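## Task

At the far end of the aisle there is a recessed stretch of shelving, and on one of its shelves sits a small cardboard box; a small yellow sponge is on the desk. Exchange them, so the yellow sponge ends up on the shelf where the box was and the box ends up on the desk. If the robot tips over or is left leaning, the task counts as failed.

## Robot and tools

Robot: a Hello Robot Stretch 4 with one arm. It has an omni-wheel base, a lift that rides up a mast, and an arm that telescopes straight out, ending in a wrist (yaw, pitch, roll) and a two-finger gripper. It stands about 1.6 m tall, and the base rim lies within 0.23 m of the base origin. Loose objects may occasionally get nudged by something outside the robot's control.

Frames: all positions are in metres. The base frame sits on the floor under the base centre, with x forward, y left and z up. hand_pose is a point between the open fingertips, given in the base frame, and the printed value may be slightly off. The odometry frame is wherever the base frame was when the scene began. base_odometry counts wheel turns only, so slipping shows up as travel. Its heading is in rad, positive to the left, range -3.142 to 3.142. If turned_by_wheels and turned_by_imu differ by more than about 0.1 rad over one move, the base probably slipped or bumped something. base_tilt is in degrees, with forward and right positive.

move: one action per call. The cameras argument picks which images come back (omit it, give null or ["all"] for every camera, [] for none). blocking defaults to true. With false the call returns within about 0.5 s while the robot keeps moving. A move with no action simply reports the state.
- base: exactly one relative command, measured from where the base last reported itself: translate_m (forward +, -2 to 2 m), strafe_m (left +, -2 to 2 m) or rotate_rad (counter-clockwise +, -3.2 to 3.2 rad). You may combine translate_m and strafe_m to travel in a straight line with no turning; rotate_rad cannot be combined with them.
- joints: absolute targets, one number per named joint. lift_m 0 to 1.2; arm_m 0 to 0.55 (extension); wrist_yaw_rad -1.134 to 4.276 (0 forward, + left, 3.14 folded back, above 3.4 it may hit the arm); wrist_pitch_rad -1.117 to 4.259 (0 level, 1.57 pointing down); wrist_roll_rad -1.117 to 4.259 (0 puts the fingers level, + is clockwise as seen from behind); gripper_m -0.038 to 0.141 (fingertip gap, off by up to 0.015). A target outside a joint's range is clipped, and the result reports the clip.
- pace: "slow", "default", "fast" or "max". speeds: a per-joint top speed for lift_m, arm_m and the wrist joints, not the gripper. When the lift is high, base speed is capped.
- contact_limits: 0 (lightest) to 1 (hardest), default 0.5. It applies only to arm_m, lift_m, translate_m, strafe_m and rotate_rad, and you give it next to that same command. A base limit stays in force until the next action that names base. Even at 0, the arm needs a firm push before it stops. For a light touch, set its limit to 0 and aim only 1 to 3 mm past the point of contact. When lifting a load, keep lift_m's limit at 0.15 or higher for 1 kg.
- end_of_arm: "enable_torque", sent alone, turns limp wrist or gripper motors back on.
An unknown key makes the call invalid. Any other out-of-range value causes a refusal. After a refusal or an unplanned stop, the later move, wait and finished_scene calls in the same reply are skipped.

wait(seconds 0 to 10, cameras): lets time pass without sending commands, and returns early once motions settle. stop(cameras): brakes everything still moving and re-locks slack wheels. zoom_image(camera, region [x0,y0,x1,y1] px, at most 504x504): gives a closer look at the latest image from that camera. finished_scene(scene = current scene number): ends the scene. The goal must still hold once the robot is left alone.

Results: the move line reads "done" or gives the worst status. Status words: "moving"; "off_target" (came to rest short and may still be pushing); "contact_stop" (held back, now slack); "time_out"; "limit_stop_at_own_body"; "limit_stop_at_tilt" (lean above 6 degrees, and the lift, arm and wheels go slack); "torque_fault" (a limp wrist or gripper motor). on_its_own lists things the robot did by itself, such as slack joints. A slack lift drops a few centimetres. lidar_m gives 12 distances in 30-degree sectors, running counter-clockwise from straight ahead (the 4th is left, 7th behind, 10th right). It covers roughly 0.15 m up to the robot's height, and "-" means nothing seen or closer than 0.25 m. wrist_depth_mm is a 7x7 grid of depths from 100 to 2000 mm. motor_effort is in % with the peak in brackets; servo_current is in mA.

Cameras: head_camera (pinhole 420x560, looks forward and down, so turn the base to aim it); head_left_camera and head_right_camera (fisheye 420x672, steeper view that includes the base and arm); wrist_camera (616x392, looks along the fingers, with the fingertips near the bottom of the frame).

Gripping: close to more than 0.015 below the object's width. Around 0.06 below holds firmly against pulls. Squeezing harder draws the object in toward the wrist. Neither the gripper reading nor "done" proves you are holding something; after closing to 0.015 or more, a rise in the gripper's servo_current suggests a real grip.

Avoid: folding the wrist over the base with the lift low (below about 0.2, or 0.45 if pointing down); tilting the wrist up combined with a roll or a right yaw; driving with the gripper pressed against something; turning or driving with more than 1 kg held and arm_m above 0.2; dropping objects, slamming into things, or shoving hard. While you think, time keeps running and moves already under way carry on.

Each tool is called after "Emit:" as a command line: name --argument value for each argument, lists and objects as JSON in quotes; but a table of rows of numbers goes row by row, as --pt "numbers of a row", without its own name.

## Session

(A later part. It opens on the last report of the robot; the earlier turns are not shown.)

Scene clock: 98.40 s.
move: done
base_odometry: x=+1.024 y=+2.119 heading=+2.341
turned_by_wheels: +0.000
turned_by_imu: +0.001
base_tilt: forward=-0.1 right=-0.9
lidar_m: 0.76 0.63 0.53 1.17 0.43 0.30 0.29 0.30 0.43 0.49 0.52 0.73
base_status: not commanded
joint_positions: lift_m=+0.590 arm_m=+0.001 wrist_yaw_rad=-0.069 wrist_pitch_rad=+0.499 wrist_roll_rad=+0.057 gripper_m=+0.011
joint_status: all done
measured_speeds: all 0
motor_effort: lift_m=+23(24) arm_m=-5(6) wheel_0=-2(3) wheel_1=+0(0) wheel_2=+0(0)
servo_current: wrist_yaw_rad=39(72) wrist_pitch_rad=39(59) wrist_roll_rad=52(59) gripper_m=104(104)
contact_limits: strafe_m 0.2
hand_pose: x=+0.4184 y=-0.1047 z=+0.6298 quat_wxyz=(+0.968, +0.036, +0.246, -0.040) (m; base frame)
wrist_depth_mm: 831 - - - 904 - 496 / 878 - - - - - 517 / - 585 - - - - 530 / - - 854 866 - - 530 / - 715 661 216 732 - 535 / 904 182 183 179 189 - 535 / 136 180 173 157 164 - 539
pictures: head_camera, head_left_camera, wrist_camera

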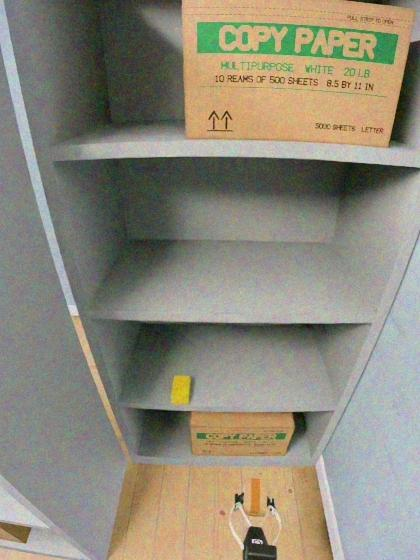

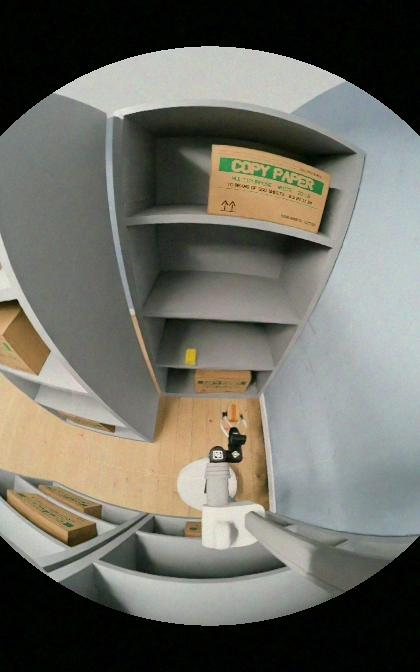

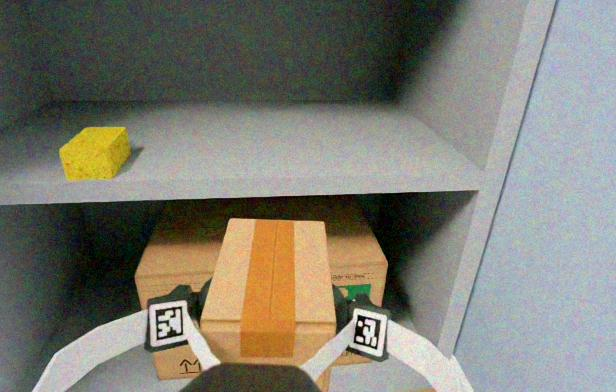

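Emit:
move --joints '{"wrist_yaw_rad": 3.0, "wrist_roll_rad": 0.0}' --cameras '["head_left_camera", "wrist_camera"]'

Emit:
move --base '{"rotate_rad": 1.607}' --contact_limits '{"rotate_rad": 0.2}' --cameras '["head_camera", "head_left_camera"]'

Scene clock: 101.47 s.
move: done
base_odometry: x=+1.024 y=+2.119 heading=+2.341
turned_by_wheels: +0.000
turned_by_imu: +0.001
base_tilt: forward=-0.1 right=-0.9
lidar_m: 0.75 0.62 0.55 1.17 0.42 0.31 0.28 0.30 0.43 0.49 0.53 0.73
base_status: not commanded
joint_positions: lift_m=+0.590 arm_m=+0.001 wrist_yaw_rad=+2.999 wrist_pitch_rad=+0.499 wrist_roll_rad=+0.004 gripper_m=+0.011
joint_status: all done
measured_speeds: all 0
motor_effort: lift_m=+24(24) arm_m=-4(5) wheel_0=-2(3) wheel_1=+0(0) wheel_2=+0(0)
servo_current: wrist_yaw_rad=52(137) wrist_pitch_rad=46(52) wrist_roll_rad=52(98) gripper_m=91(104)
contact_limits: strafe_m 0.2
hand_pose: x=-0.0663 y=+0.1226 z=+0.6298 quat_wxyz=(+0.070, -0.246, +0.019, +0.967) (m; base frame)
wrist_depth_mm: - - - - - 424 521 / - - - - - 449 549 / - - - - - 477 569 / - - - - - 504 574 / - - 213 217 - - - / - 178 183 179 186 - - / 127 - 158 157 173 - 842
pictures: head_left_camera, wrist_camera

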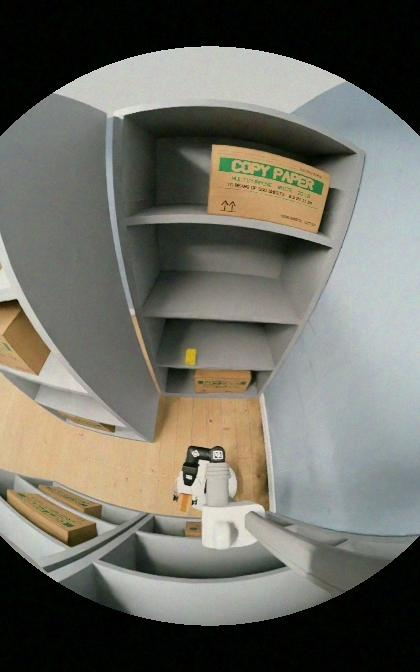

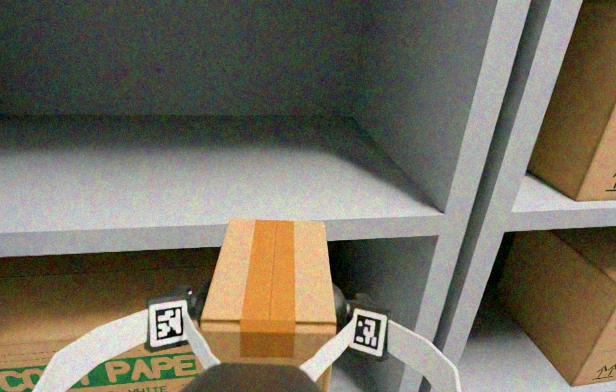

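Scene clock: 103.57 s.
move: done
base_odometry: x=+1.024 y=+2.119 heading=-2.336
turned_by_wheels: +1.607
turned_by_imu: +1.571
base_tilt: forward=-0.1 right=-0.9
lidar_m: 1.12 0.43 0.31 0.28 0.31 0.44 0.50 0.53 0.74 0.76 0.60 0.54
base_status: done
joint_positions: lift_m=+0.590 arm_m=+0.001 wrist_yaw_rad=+2.999 wrist_pitch_rad=+0.499 wrist_roll_rad=+0.004 gripper_m=+0.011
joint_status: not commanded
measured_speeds: all 0
motor_effort: lift_m=+23(24) arm_m=-4(5) wheel_0=+0(11) wheel_1=-3(12) wheel_2=-1(10)
servo_current: wrist_yaw_rad=26(78) wrist_pitch_rad=39(59) wrist_roll_rad=59(59) gripper_m=91(117)
contact_limits: rotate_rad 0.2
hand_pose: x=-0.0663 y=+0.1226 z=+0.6298 quat_wxyz=(+0.070, -0.246, +0.019, +0.967) (m; base frame)
wrist_depth_mm: 521 535 554 564 - - - / 549 564 - - - - - / - - - - - - - / - - - - - - - / - - 213 217 - - - / - 177 183 178 187 - - / 127 176 158 157 165 306 307
pictures: head_camera, head_left_camera

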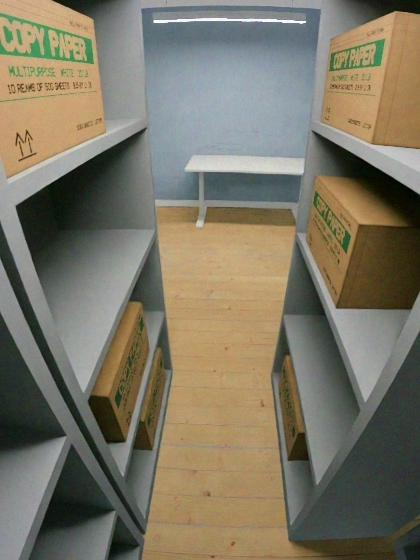

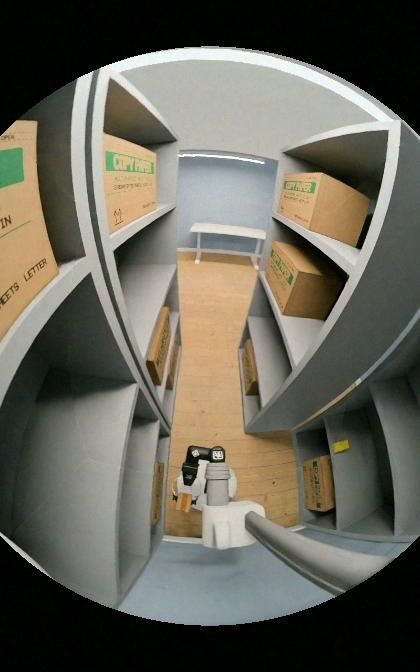

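Emit:
move --base '{"translate_m": 0.5, "strafe_m": -0.025}' --joints '{"wrist_yaw_rad": 3.12}' --contact_limits '{"translate_m": 0.2}' --cameras '["head_left_camera"]'

Scene clock: 107.30 s.
move: done
base_odometry: x=+0.660 y=+1.775 heading=-2.336
turned_by_wheels: +0.000
turned_by_imu: +0.000
base_tilt: forward=-0.1 right=-0.9
lidar_m: 2.96 0.44 0.33 0.30 0.34 0.46 1.01 1.05 0.78 0.29 0.30 0.43
base_status: done
joint_positions: lift_m=+0.590 arm_m=+0.001 wrist_yaw_rad=+3.119 wrist_pitch_rad=+0.499 wrist_roll_rad=+0.004 gripper_m=+0.011
joint_status: all done
measured_speeds: all 0
motor_effort: lift_m=+23(24) arm_m=-4(5) wheel_0=+2(10) wheel_1=+3(10) wheel_2=-1(14)
servo_current: wrist_yaw_rad=52(91) wrist_pitch_rad=39(52) wrist_roll_rad=52(59) gripper_m=91(111)
contact_limits: translate_m 0.2
hand_pose: x=-0.0793 y=+0.0932 z=+0.6298 quat_wxyz=(+0.012, -0.247, +0.005, +0.969) (m; base frame)
wrist_depth_mm: - - - - - - - / - - - - - - - / - - - - - - - / - - - - - - - / 1182 1205 224 217 - - - / 991 1042 182 178 186 - 283 / 257 842 176 157 173 - 296
pictures: head_left_camera

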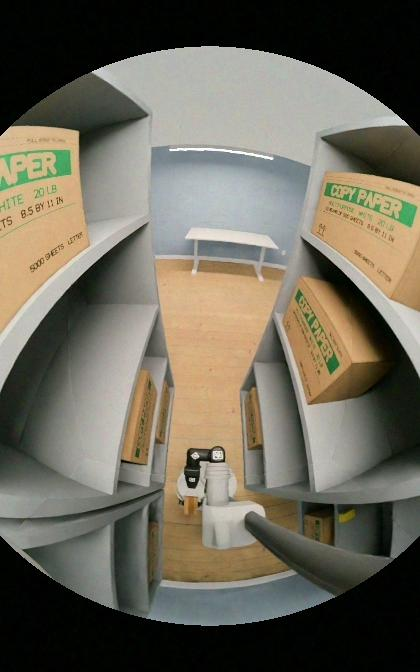

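Emit:
move --base '{"translate_m": 0.6, "strafe_m": 0.012}' --contact_limits '{"translate_m": 0.2}' --cameras '[]'

Emit:
move --base '{"translate_m": 0.9}' --contact_limits '{"translate_m": 0.2}' --cameras '["head_camera"]'

Scene clock: 110.97 s.
move: done
base_odometry: x=+0.253 y=+1.334 heading=-2.335
turned_by_wheels: +0.000
turned_by_imu: +0.000
base_tilt: forward=-0.1 right=-0.9
lidar_m: 2.37 2.59 0.30 0.29 0.30 0.42 1.22 0.44 0.32 0.31 0.33 2.43
base_status: done
joint_positions: lift_m=+0.590 arm_m=+0.001 wrist_yaw_rad=+3.119 wrist_pitch_rad=+0.499 wrist_roll_rad=+0.004 gripper_m=+0.011
joint_status: not commanded
measured_speeds: all 0
motor_effort: lift_m=+23(23) arm_m=-4(5) wheel_0=+2(9) wheel_1=+3(11) wheel_2=-1(14)
servo_current: wrist_yaw_rad=39(72) wrist_pitch_rad=59(59) wrist_roll_rad=52(59) gripper_m=98(104)
contact_limits: translate_m 0.2
hand_pose: x=-0.0793 y=+0.0932 z=+0.6299 quat_wxyz=(+0.012, -0.247, +0.005, +0.969) (m; base frame)
wrist_depth_mm: - - - - - 424 303 / - - - - 778 418 303 / 699 - - - 609 415 301 / - 1576 1576 1618 - 413 300 / - 1255 1182 216 - 384 296 / - 917 183 178 186 359 294 / 257 831 176 157 173 - 293
pictures: none
No camera images: "cameras" was empty.

Scene clock: 115.47 s.
move: done
base_odometry: x=-0.370 y=+0.684 heading=-2.335
turned_by_wheels: +0.000
turned_by_imu: -0.001
base_tilt: forward=-0.1 right=-0.9
lidar_m: 1.47 2.37 1.90 1.86 0.88 0.69 1.20 0.71 0.91 1.91 2.01 1.53
base_status: done
joint_positions: lift_m=+0.590 arm_m=+0.001 wrist_yaw_rad=+3.119 wrist_pitch_rad=+0.499 wrist_roll_rad=+0.004 gripper_m=+0.011
joint_status: not commanded
measured_speeds: all 0
motor_effort: lift_m=+23(24) arm_m=-4(5) wheel_0=+2(10) wheel_1=+3(12) wheel_2=+1(17)
servo_current: wrist_yaw_rad=39(72) wrist_pitch_rad=20(59) wrist_roll_rad=46(59) gripper_m=85(104)
contact_limits: translate_m 0.2
hand_pose: x=-0.0793 y=+0.0932 z=+0.6299 quat_wxyz=(+0.012, -0.247, +0.005, +0.969) (m; base frame)
wrist_depth_mm: - - - - 946 - - / - - - - 991 - - / - - - - - - - / - - 1618 1576 - - 1863 / - 1160 1160 217 - - 1397 / - 904 183 178 186 - 1138 / 257 842 176 157 179 976 960
pictures: head_camera

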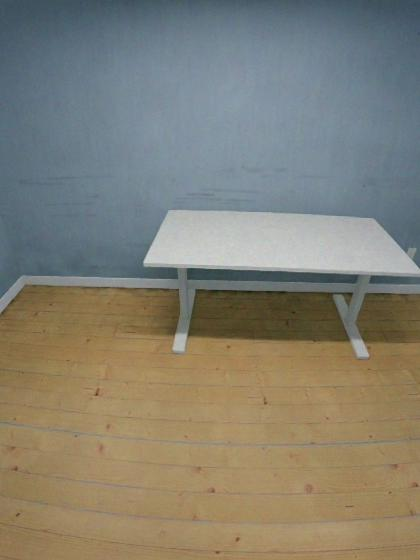

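Emit:
move --base '{"translate_m": 0.95, "strafe_m": -0.15}' --joints '{"wrist_yaw_rad": -0.07, "lift_m": 0.79, "wrist_roll_rad": 0.06}' --contact_limits '{"translate_m": 0.2}' --cameras '["head_camera", "wrist_camera"]'

Scene clock: 120.50 s.
move: done
base_odometry: x=-1.135 y=+0.102 heading=-2.335
turned_by_wheels: +0.000
turned_by_imu: -0.001
base_tilt: forward=-0.1 right=-0.9
lidar_m: 0.52 0.54 1.89 1.95 2.08 1.64 1.59 1.63 1.84 1.78 0.74 0.55
base_status: done
joint_positions: lift_m=+0.790 arm_m=+0.001 wrist_yaw_rad=-0.069 wrist_pitch_rad=+0.499 wrist_roll_rad=+0.056 gripper_m=+0.011
joint_status: all done
measured_speeds: all 0
motor_effort: lift_m=+23(26) arm_m=-4(5) wheel_0=+1(9) wheel_1=+2(10) wheel_2=-1(17)
servo_current: wrist_yaw_rad=33(137) wrist_pitch_rad=46(59) wrist_roll_rad=52(85) gripper_m=91(104)
contact_limits: translate_m 0.2
hand_pose: x=+0.4185 y=-0.1046 z=+0.8298 quat_wxyz=(+0.968, +0.036, +0.246, -0.040) (m; base frame)
wrist_depth_mm: - - - - - - - / - - - - - - - / - - - - - - - / - - - - - - - / - - 213 217 - - - / - 177 183 178 186 1336 - / 991 1060 176 157 183 - 1138
pictures: head_camera, wrist_camera

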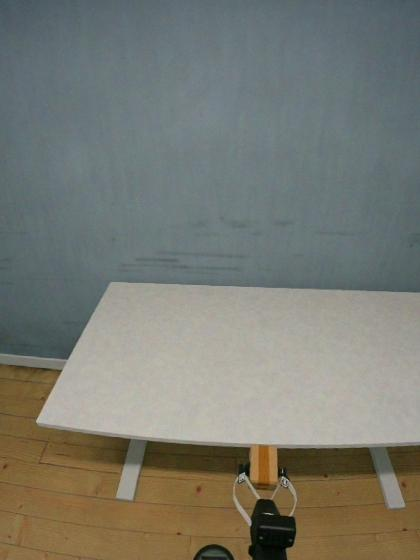

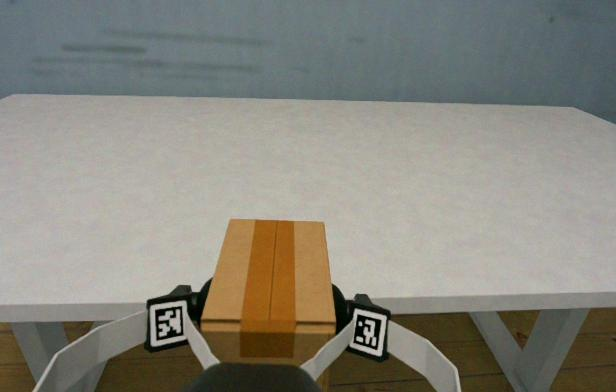

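Emit:
move --joints '{"arm_m": 0.28}' --contact_limits '{"arm_m": 0.1}' --cameras '[]'

Emit:
move --joints '{"lift_m": 0.72}' --contact_limits '{"lift_m": 0.1}' --pace "slow" --cameras '["head_camera", "wrist_camera"]'

Emit:
zoom_image --camera "head_camera" --region '[200, 340, 310, 470]'

Scene clock: 122.87 s.
move: done
base_odometry: x=-1.135 y=+0.102 heading=-2.335
turned_by_wheels: +0.000
turned_by_imu: +0.001
base_tilt: forward=-0.2 right=-0.9
lidar_m: 0.52 0.55 1.92 1.96 2.08 1.64 1.60 1.64 1.85 1.77 0.74 0.56
base_status: not commanded
joint_positions: lift_m=+0.790 arm_m=+0.280 wrist_yaw_rad=-0.069 wrist_pitch_rad=+0.499 wrist_roll_rad=+0.056 gripper_m=+0.011
joint_status: all done
measured_speeds: all 0
motor_effort: lift_m=+23(24) arm_m=+5(7) wheel_0=+0(1) wheel_1=+2(2) wheel_2=-1(1)
servo_current: wrist_yaw_rad=46(72) wrist_pitch_rad=39(52) wrist_roll_rad=52(59) gripper_m=91(104)
contact_limits: arm_m 0.1; translate_m 0.2
hand_pose: x=+0.6974 y=-0.1047 z=+0.8298 quat_wxyz=(+0.968, +0.036, +0.246, -0.040) (m; base frame)
wrist_depth_mm: - - - - - - - / - - - - - - - / - - - - - - - / - - - - - - - / - - 213 218 - - - / - 178 183 178 186 - - / 127 - 158 157 165 - -
pictures: none
No camera images: "cameras" was empty.

Scene clock: 124.33 s.
move: done
base_odometry: x=-1.135 y=+0.102 heading=-2.335
turned_by_wheels: +0.000
turned_by_imu: +0.000
base_tilt: forward=-0.1 right=-0.9
lidar_m: 0.53 0.56 1.90 1.95 2.06 1.61 1.59 1.65 1.84 1.77 0.72 0.54
base_status: not commanded
joint_positions: lift_m=+0.720 arm_m=+0.280 wrist_yaw_rad=-0.069 wrist_pitch_rad=+0.499 wrist_roll_rad=+0.056 gripper_m=+0.011
joint_status: all done
measured_speeds: all 0
motor_effort: lift_m=+14(23) arm_m=+5(6) wheel_0=+1(1) wheel_1=+2(2) wheel_2=-1(1)
servo_current: wrist_yaw_rad=33(72) wrist_pitch_rad=33(46) wrist_roll_rad=46(59) gripper_m=91(104)
contact_limits: arm_m 0.1; lift_m 0.1; translate_m 0.2
hand_pose: x=+0.6974 y=-0.1047 z=+0.7605 quat_wxyz=(+0.968, +0.036, +0.246, -0.040) (m; base frame)
wrist_depth_mm: - - - - - - - / - - - - - - - / - - - - - - - / - - - - - - - / - - 213 217 - - - / - 178 183 178 186 - - / 127 - 158 157 165 - -
pictures: head_camera, wrist_camera

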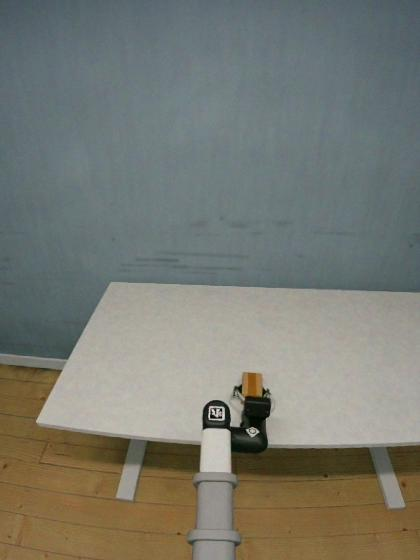

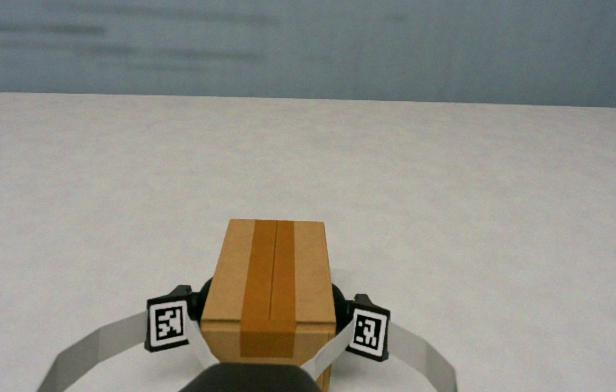

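Scaled by 3.877 from the camera's 420x560 image, which has a finer 600x800 frame.

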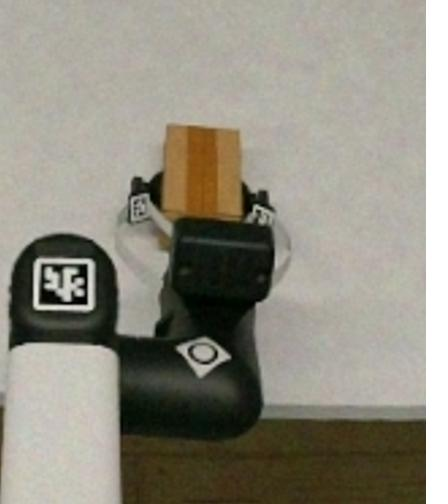

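Descending in small steps and watching for pitch-up (contact).

Emit:
move --joints '{"lift_m": 0.709}' --contact_limits '{"lift_m": 0.05}' --pace "slow" --cameras '["wrist_camera"]'

Emit:
move --joints '{"lift_m": 0.702}' --contact_limits '{"lift_m": 0.05}' --pace "slow" --cameras '["wrist_camera"]'

Emit:
move --joints '{"lift_m": 0.696}' --contact_limits '{"lift_m": 0.05}' --pace "slow" --cameras '["wrist_camera"]'

Scene clock: 125.43 s.
move: done
base_odometry: x=-1.135 y=+0.102 heading=-2.335
turned_by_wheels: +0.000
turned_by_imu: +0.000
base_tilt: forward=-0.1 right=-0.9
lidar_m: 0.53 0.57 1.93 1.96 2.08 1.62 1.59 1.64 1.83 1.76 0.73 0.55
base_status: not commanded
joint_positions: lift_m=+0.709 arm_m=+0.280 wrist_yaw_rad=-0.069 wrist_pitch_rad=+0.499 wrist_roll_rad=+0.056 gripper_m=+0.011
joint_status: all done
measured_speeds: all 0
motor_effort: lift_m=+15(15) arm_m=+5(5) wheel_0=+0(1) wheel_1=+2(2) wheel_2=-1(1)
servo_current: wrist_yaw_rad=52(59) wrist_pitch_rad=26(52) wrist_roll_rad=52(52) gripper_m=91(104)
contact_limits: arm_m 0.1; lift_m 0.05; translate_m 0.2
hand_pose: x=+0.6974 y=-0.1047 z=+0.7495 quat_wxyz=(+0.968, +0.036, +0.246, -0.040) (m; base frame)
wrist_depth_mm: - - - - - - - / - - - - - - - / - - - - - - - / - - - - - - - / - - 213 216 - - - / - 178 183 178 186 - - / 127 - 158 157 165 - -
pictures: wrist_camera

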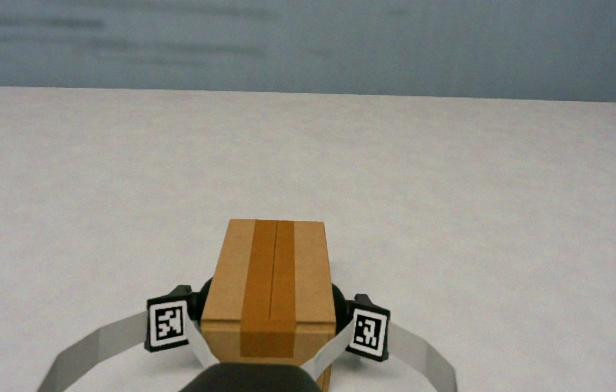

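Scene clock: 126.10 s.
move: done
base_odometry: x=-1.135 y=+0.102 heading=-2.335
turned_by_wheels: +0.000
turned_by_imu: +0.000
base_tilt: forward=-0.1 right=-0.9
lidar_m: 0.52 0.57 1.92 1.94 2.06 1.63 1.58 1.65 1.84 1.78 0.73 0.55
base_status: not commanded
joint_positions: lift_m=+0.702 arm_m=+0.280 wrist_yaw_rad=-0.069 wrist_pitch_rad=+0.499 wrist_roll_rad=+0.056 gripper_m=+0.011
joint_status: all done
measured_speeds: all 0
motor_effort: lift_m=+13(15) arm_m=+5(5) wheel_0=+1(1) wheel_1=+2(2) wheel_2=-1(1)
servo_current: wrist_yaw_rad=33(72) wrist_pitch_rad=39(46) wrist_roll_rad=46(59) gripper_m=98(98)
contact_limits: arm_m 0.1; lift_m 0.05; translate_m 0.2
hand_pose: x=+0.6974 y=-0.1047 z=+0.7427 quat_wxyz=(+0.968, +0.036, +0.246, -0.040) (m; base frame)
wrist_depth_mm: - - - - - - - / - - - - - - - / - - - - - - - / - - - - - - - / - - 213 216 - - - / - 177 181 176 186 - - / 127 - 158 157 174 - -
pictures: wrist_camera

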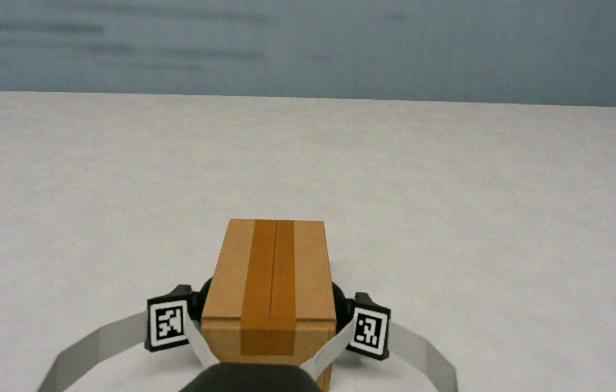

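Scene clock: 126.73 s.
move: done
base_odometry: x=-1.135 y=+0.102 heading=-2.335
turned_by_wheels: +0.000
turned_by_imu: +0.000
base_tilt: forward=-0.1 right=-0.9
lidar_m: 0.53 0.56 1.92 1.95 2.10 1.64 1.60 1.67 1.84 1.77 0.73 0.54
base_status: not commanded
joint_positions: lift_m=+0.697 arm_m=+0.280 wrist_yaw_rad=-0.069 wrist_pitch_rad=+0.499 wrist_roll_rad=+0.056 gripper_m=+0.011
joint_status: all done
measured_speeds: all 0
motor_effort: lift_m=+12(13) arm_m=+5(5) wheel_0=+1(1) wheel_1=+2(2) wheel_2=-1(1)
servo_current: wrist_yaw_rad=52(65) wrist_pitch_rad=52(52) wrist_roll_rad=46(59) gripper_m=85(98)
contact_limits: arm_m 0.1; lift_m 0.05; translate_m 0.2
hand_pose: x=+0.6974 y=-0.1047 z=+0.7368 quat_wxyz=(+0.968, +0.036, +0.246, -0.040) (m; base frame)
wrist_depth_mm: - - - - - - - / - - - - - - - / - - - - - - - / - - - - - - - / - - 213 216 - - - / - 177 180 175 186 - - / 127 - 174 156 174 - -
pictures: wrist_camera

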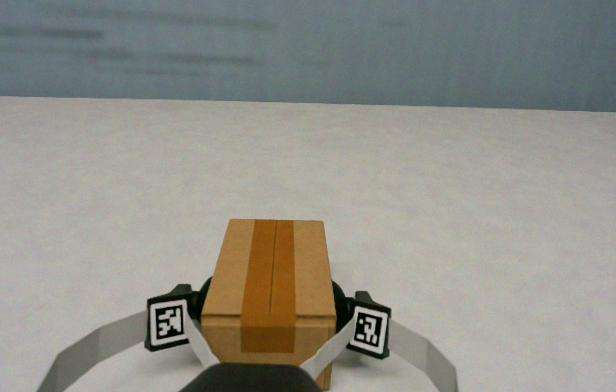

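Emit:
move --joints '{"lift_m": 0.700}' --pace "slow" --cameras '[]'

Emit:
move --joints '{"gripper_m": 0.12}' --cameras '["wrist_camera"]'

Emit:
move --joints '{"lift_m": 0.725}' --pace "slow" --cameras '["wrist_camera", "head_camera"]'

Scene clock: 127.97 s.
move: done
base_odometry: x=-1.135 y=+0.102 heading=-2.335
turned_by_wheels: +0.000
turned_by_imu: +0.000
base_tilt: forward=-0.1 right=-0.9
lidar_m: 0.54 0.55 1.91 1.95 2.07 1.64 1.58 1.65 1.84 1.77 0.75 0.54
base_status: not commanded
joint_positions: lift_m=+0.700 arm_m=+0.280 wrist_yaw_rad=-0.069 wrist_pitch_rad=+0.499 wrist_roll_rad=+0.056 gripper_m=+0.011
joint_status: all done
measured_speeds: all 0
motor_effort: lift_m=+22(23) arm_m=+5(5) wheel_0=+1(1) wheel_1=+2(2) wheel_2=-1(1)
servo_current: wrist_yaw_rad=46(65) wrist_pitch_rad=33(52) wrist_roll_rad=52(59) gripper_m=91(104)
contact_limits: arm_m 0.1; translate_m 0.2
hand_pose: x=+0.6974 y=-0.1047 z=+0.7399 quat_wxyz=(+0.968, +0.036, +0.246, -0.040) (m; base frame)
wrist_depth_mm: - - - - - - - / - - - - - - - / - - - - - - - / - - - - - - - / - - 213 216 - - - / - 177 182 177 186 - - / 127 - 159 156 174 - -
pictures: none
No camera images: "cameras" was empty.

Scene clock: 129.90 s.
move: done
base_odometry: x=-1.135 y=+0.102 heading=-2.335
turned_by_wheels: +0.000
turned_by_imu: +0.000
base_tilt: forward=-0.1 right=-0.9
lidar_m: 0.52 0.56 1.92 1.94 2.08 1.62 1.59 1.65 1.85 1.78 0.73 0.54
base_status: not commanded
joint_positions: lift_m=+0.700 arm_m=+0.280 wrist_yaw_rad=-0.069 wrist_pitch_rad=+0.499 wrist_roll_rad=+0.056 gripper_m=+0.120
joint_status: all done
measured_speeds: all 0
motor_effort: lift_m=+21(23) arm_m=+5(5) wheel_0=+1(1) wheel_1=+2(2) wheel_2=-1(1)
servo_current: wrist_yaw_rad=26(91) wrist_pitch_rad=33(59) wrist_roll_rad=59(65) gripper_m=46(91)
contact_limits: arm_m 0.1; translate_m 0.2
hand_pose: x=+0.6974 y=-0.1047 z=+0.7400 quat_wxyz=(+0.968, +0.036, +0.246, -0.040) (m; base frame)
wrist_depth_mm: - - - - - - - / - - - - - - - / - - - - - - - / - - - - - - - / - - 216 219 - - - / - 188 183 185 204 - - / - - 151 162 - - -
pictures: wrist_camera

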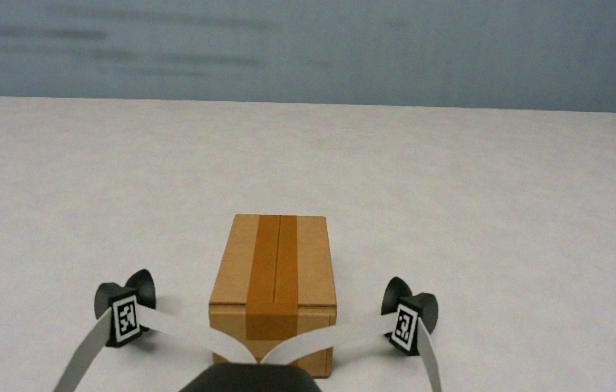

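Scene clock: 130.90 s.
move: done
base_odometry: x=-1.135 y=+0.102 heading=-2.335
turned_by_wheels: +0.000
turned_by_imu: +0.000
base_tilt: forward=-0.1 right=-0.9
lidar_m: 0.52 0.56 1.93 1.96 2.09 1.63 1.57 1.63 1.84 1.77 0.72 0.54
base_status: not commanded
joint_positions: lift_m=+0.725 arm_m=+0.280 wrist_yaw_rad=-0.069 wrist_pitch_rad=+0.499 wrist_roll_rad=+0.056 gripper_m=+0.120
joint_status: all done
measured_speeds: all 0
motor_effort: lift_m=+23(24) arm_m=+5(5) wheel_0=+1(1) wheel_1=+2(2) wheel_2=-1(1)
servo_current: wrist_yaw_rad=39(59) wrist_pitch_rad=20(52) wrist_roll_rad=46(59) gripper_m=39(52)
contact_limits: arm_m 0.1; translate_m 0.2
hand_pose: x=+0.6974 y=-0.1047 z=+0.7648 quat_wxyz=(+0.968, +0.036, +0.246, -0.040) (m; base frame)
wrist_depth_mm: - - - - - - - / - - - - - - - / - - - - - - - / - - - - - - - / - - 241 244 - - - / - 188 194 202 196 - - / - - 151 163 - - -
pictures: head_camera, wrist_camera

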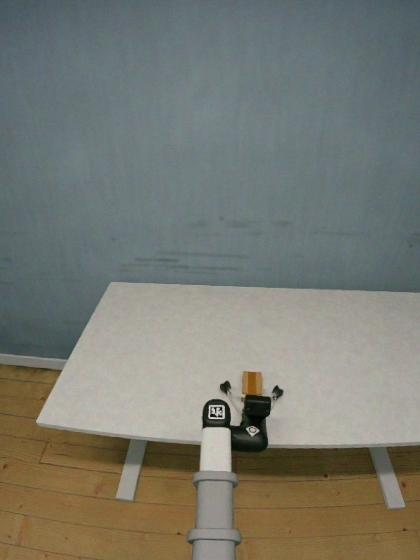

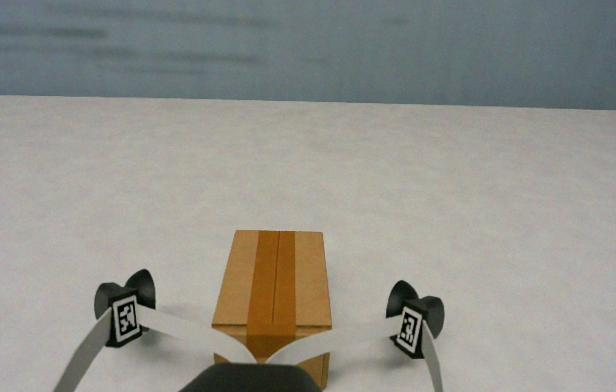

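Box is resting on the desk, released. Retracting and verifying before finishing.

Emit:
move --joints '{"lift_m": 0.76, "arm_m": 0.05}' --cameras '["head_camera"]'

Emit:
finished_scene --scene 2

Scene clock: 132.87 s.
move: done
base_odometry: x=-1.135 y=+0.102 heading=-2.335
turned_by_wheels: +0.000
turned_by_imu: +0.000
base_tilt: forward=-0.1 right=-0.9
lidar_m: 0.51 0.56 1.93 1.97 2.07 1.64 1.60 1.65 1.84 1.76 0.72 0.54
base_status: not commanded
joint_positions: lift_m=+0.760 arm_m=+0.050 wrist_yaw_rad=-0.069 wrist_pitch_rad=+0.499 wrist_roll_rad=+0.057 gripper_m=+0.120
joint_status: all done
measured_speeds: all 0
motor_effort: lift_m=+23(25) arm_m=-4(7) wheel_0=+1(1) wheel_1=+2(2) wheel_2=-1(1)
servo_current: wrist_yaw_rad=39(72) wrist_pitch_rad=46(52) wrist_roll_rad=52(59) gripper_m=26(52)
contact_limits: translate_m 0.2
hand_pose: x=+0.4676 y=-0.1047 z=+0.7999 quat_wxyz=(+0.968, +0.036, +0.246, -0.040) (m; base frame)
wrist_depth_mm: - - - - - - - / - - - - - - - / - - - - - - - / - - 418 421 - - - / - - - - - - - / - 188 - - 197 - - / 133 1060 169 158 1078 1078 1078
pictures: head_camera

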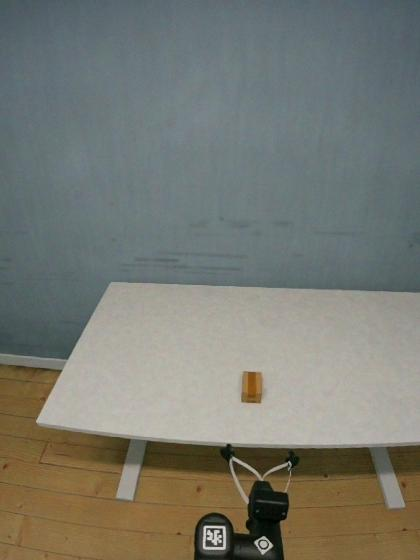

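The scene is finished: the task was done.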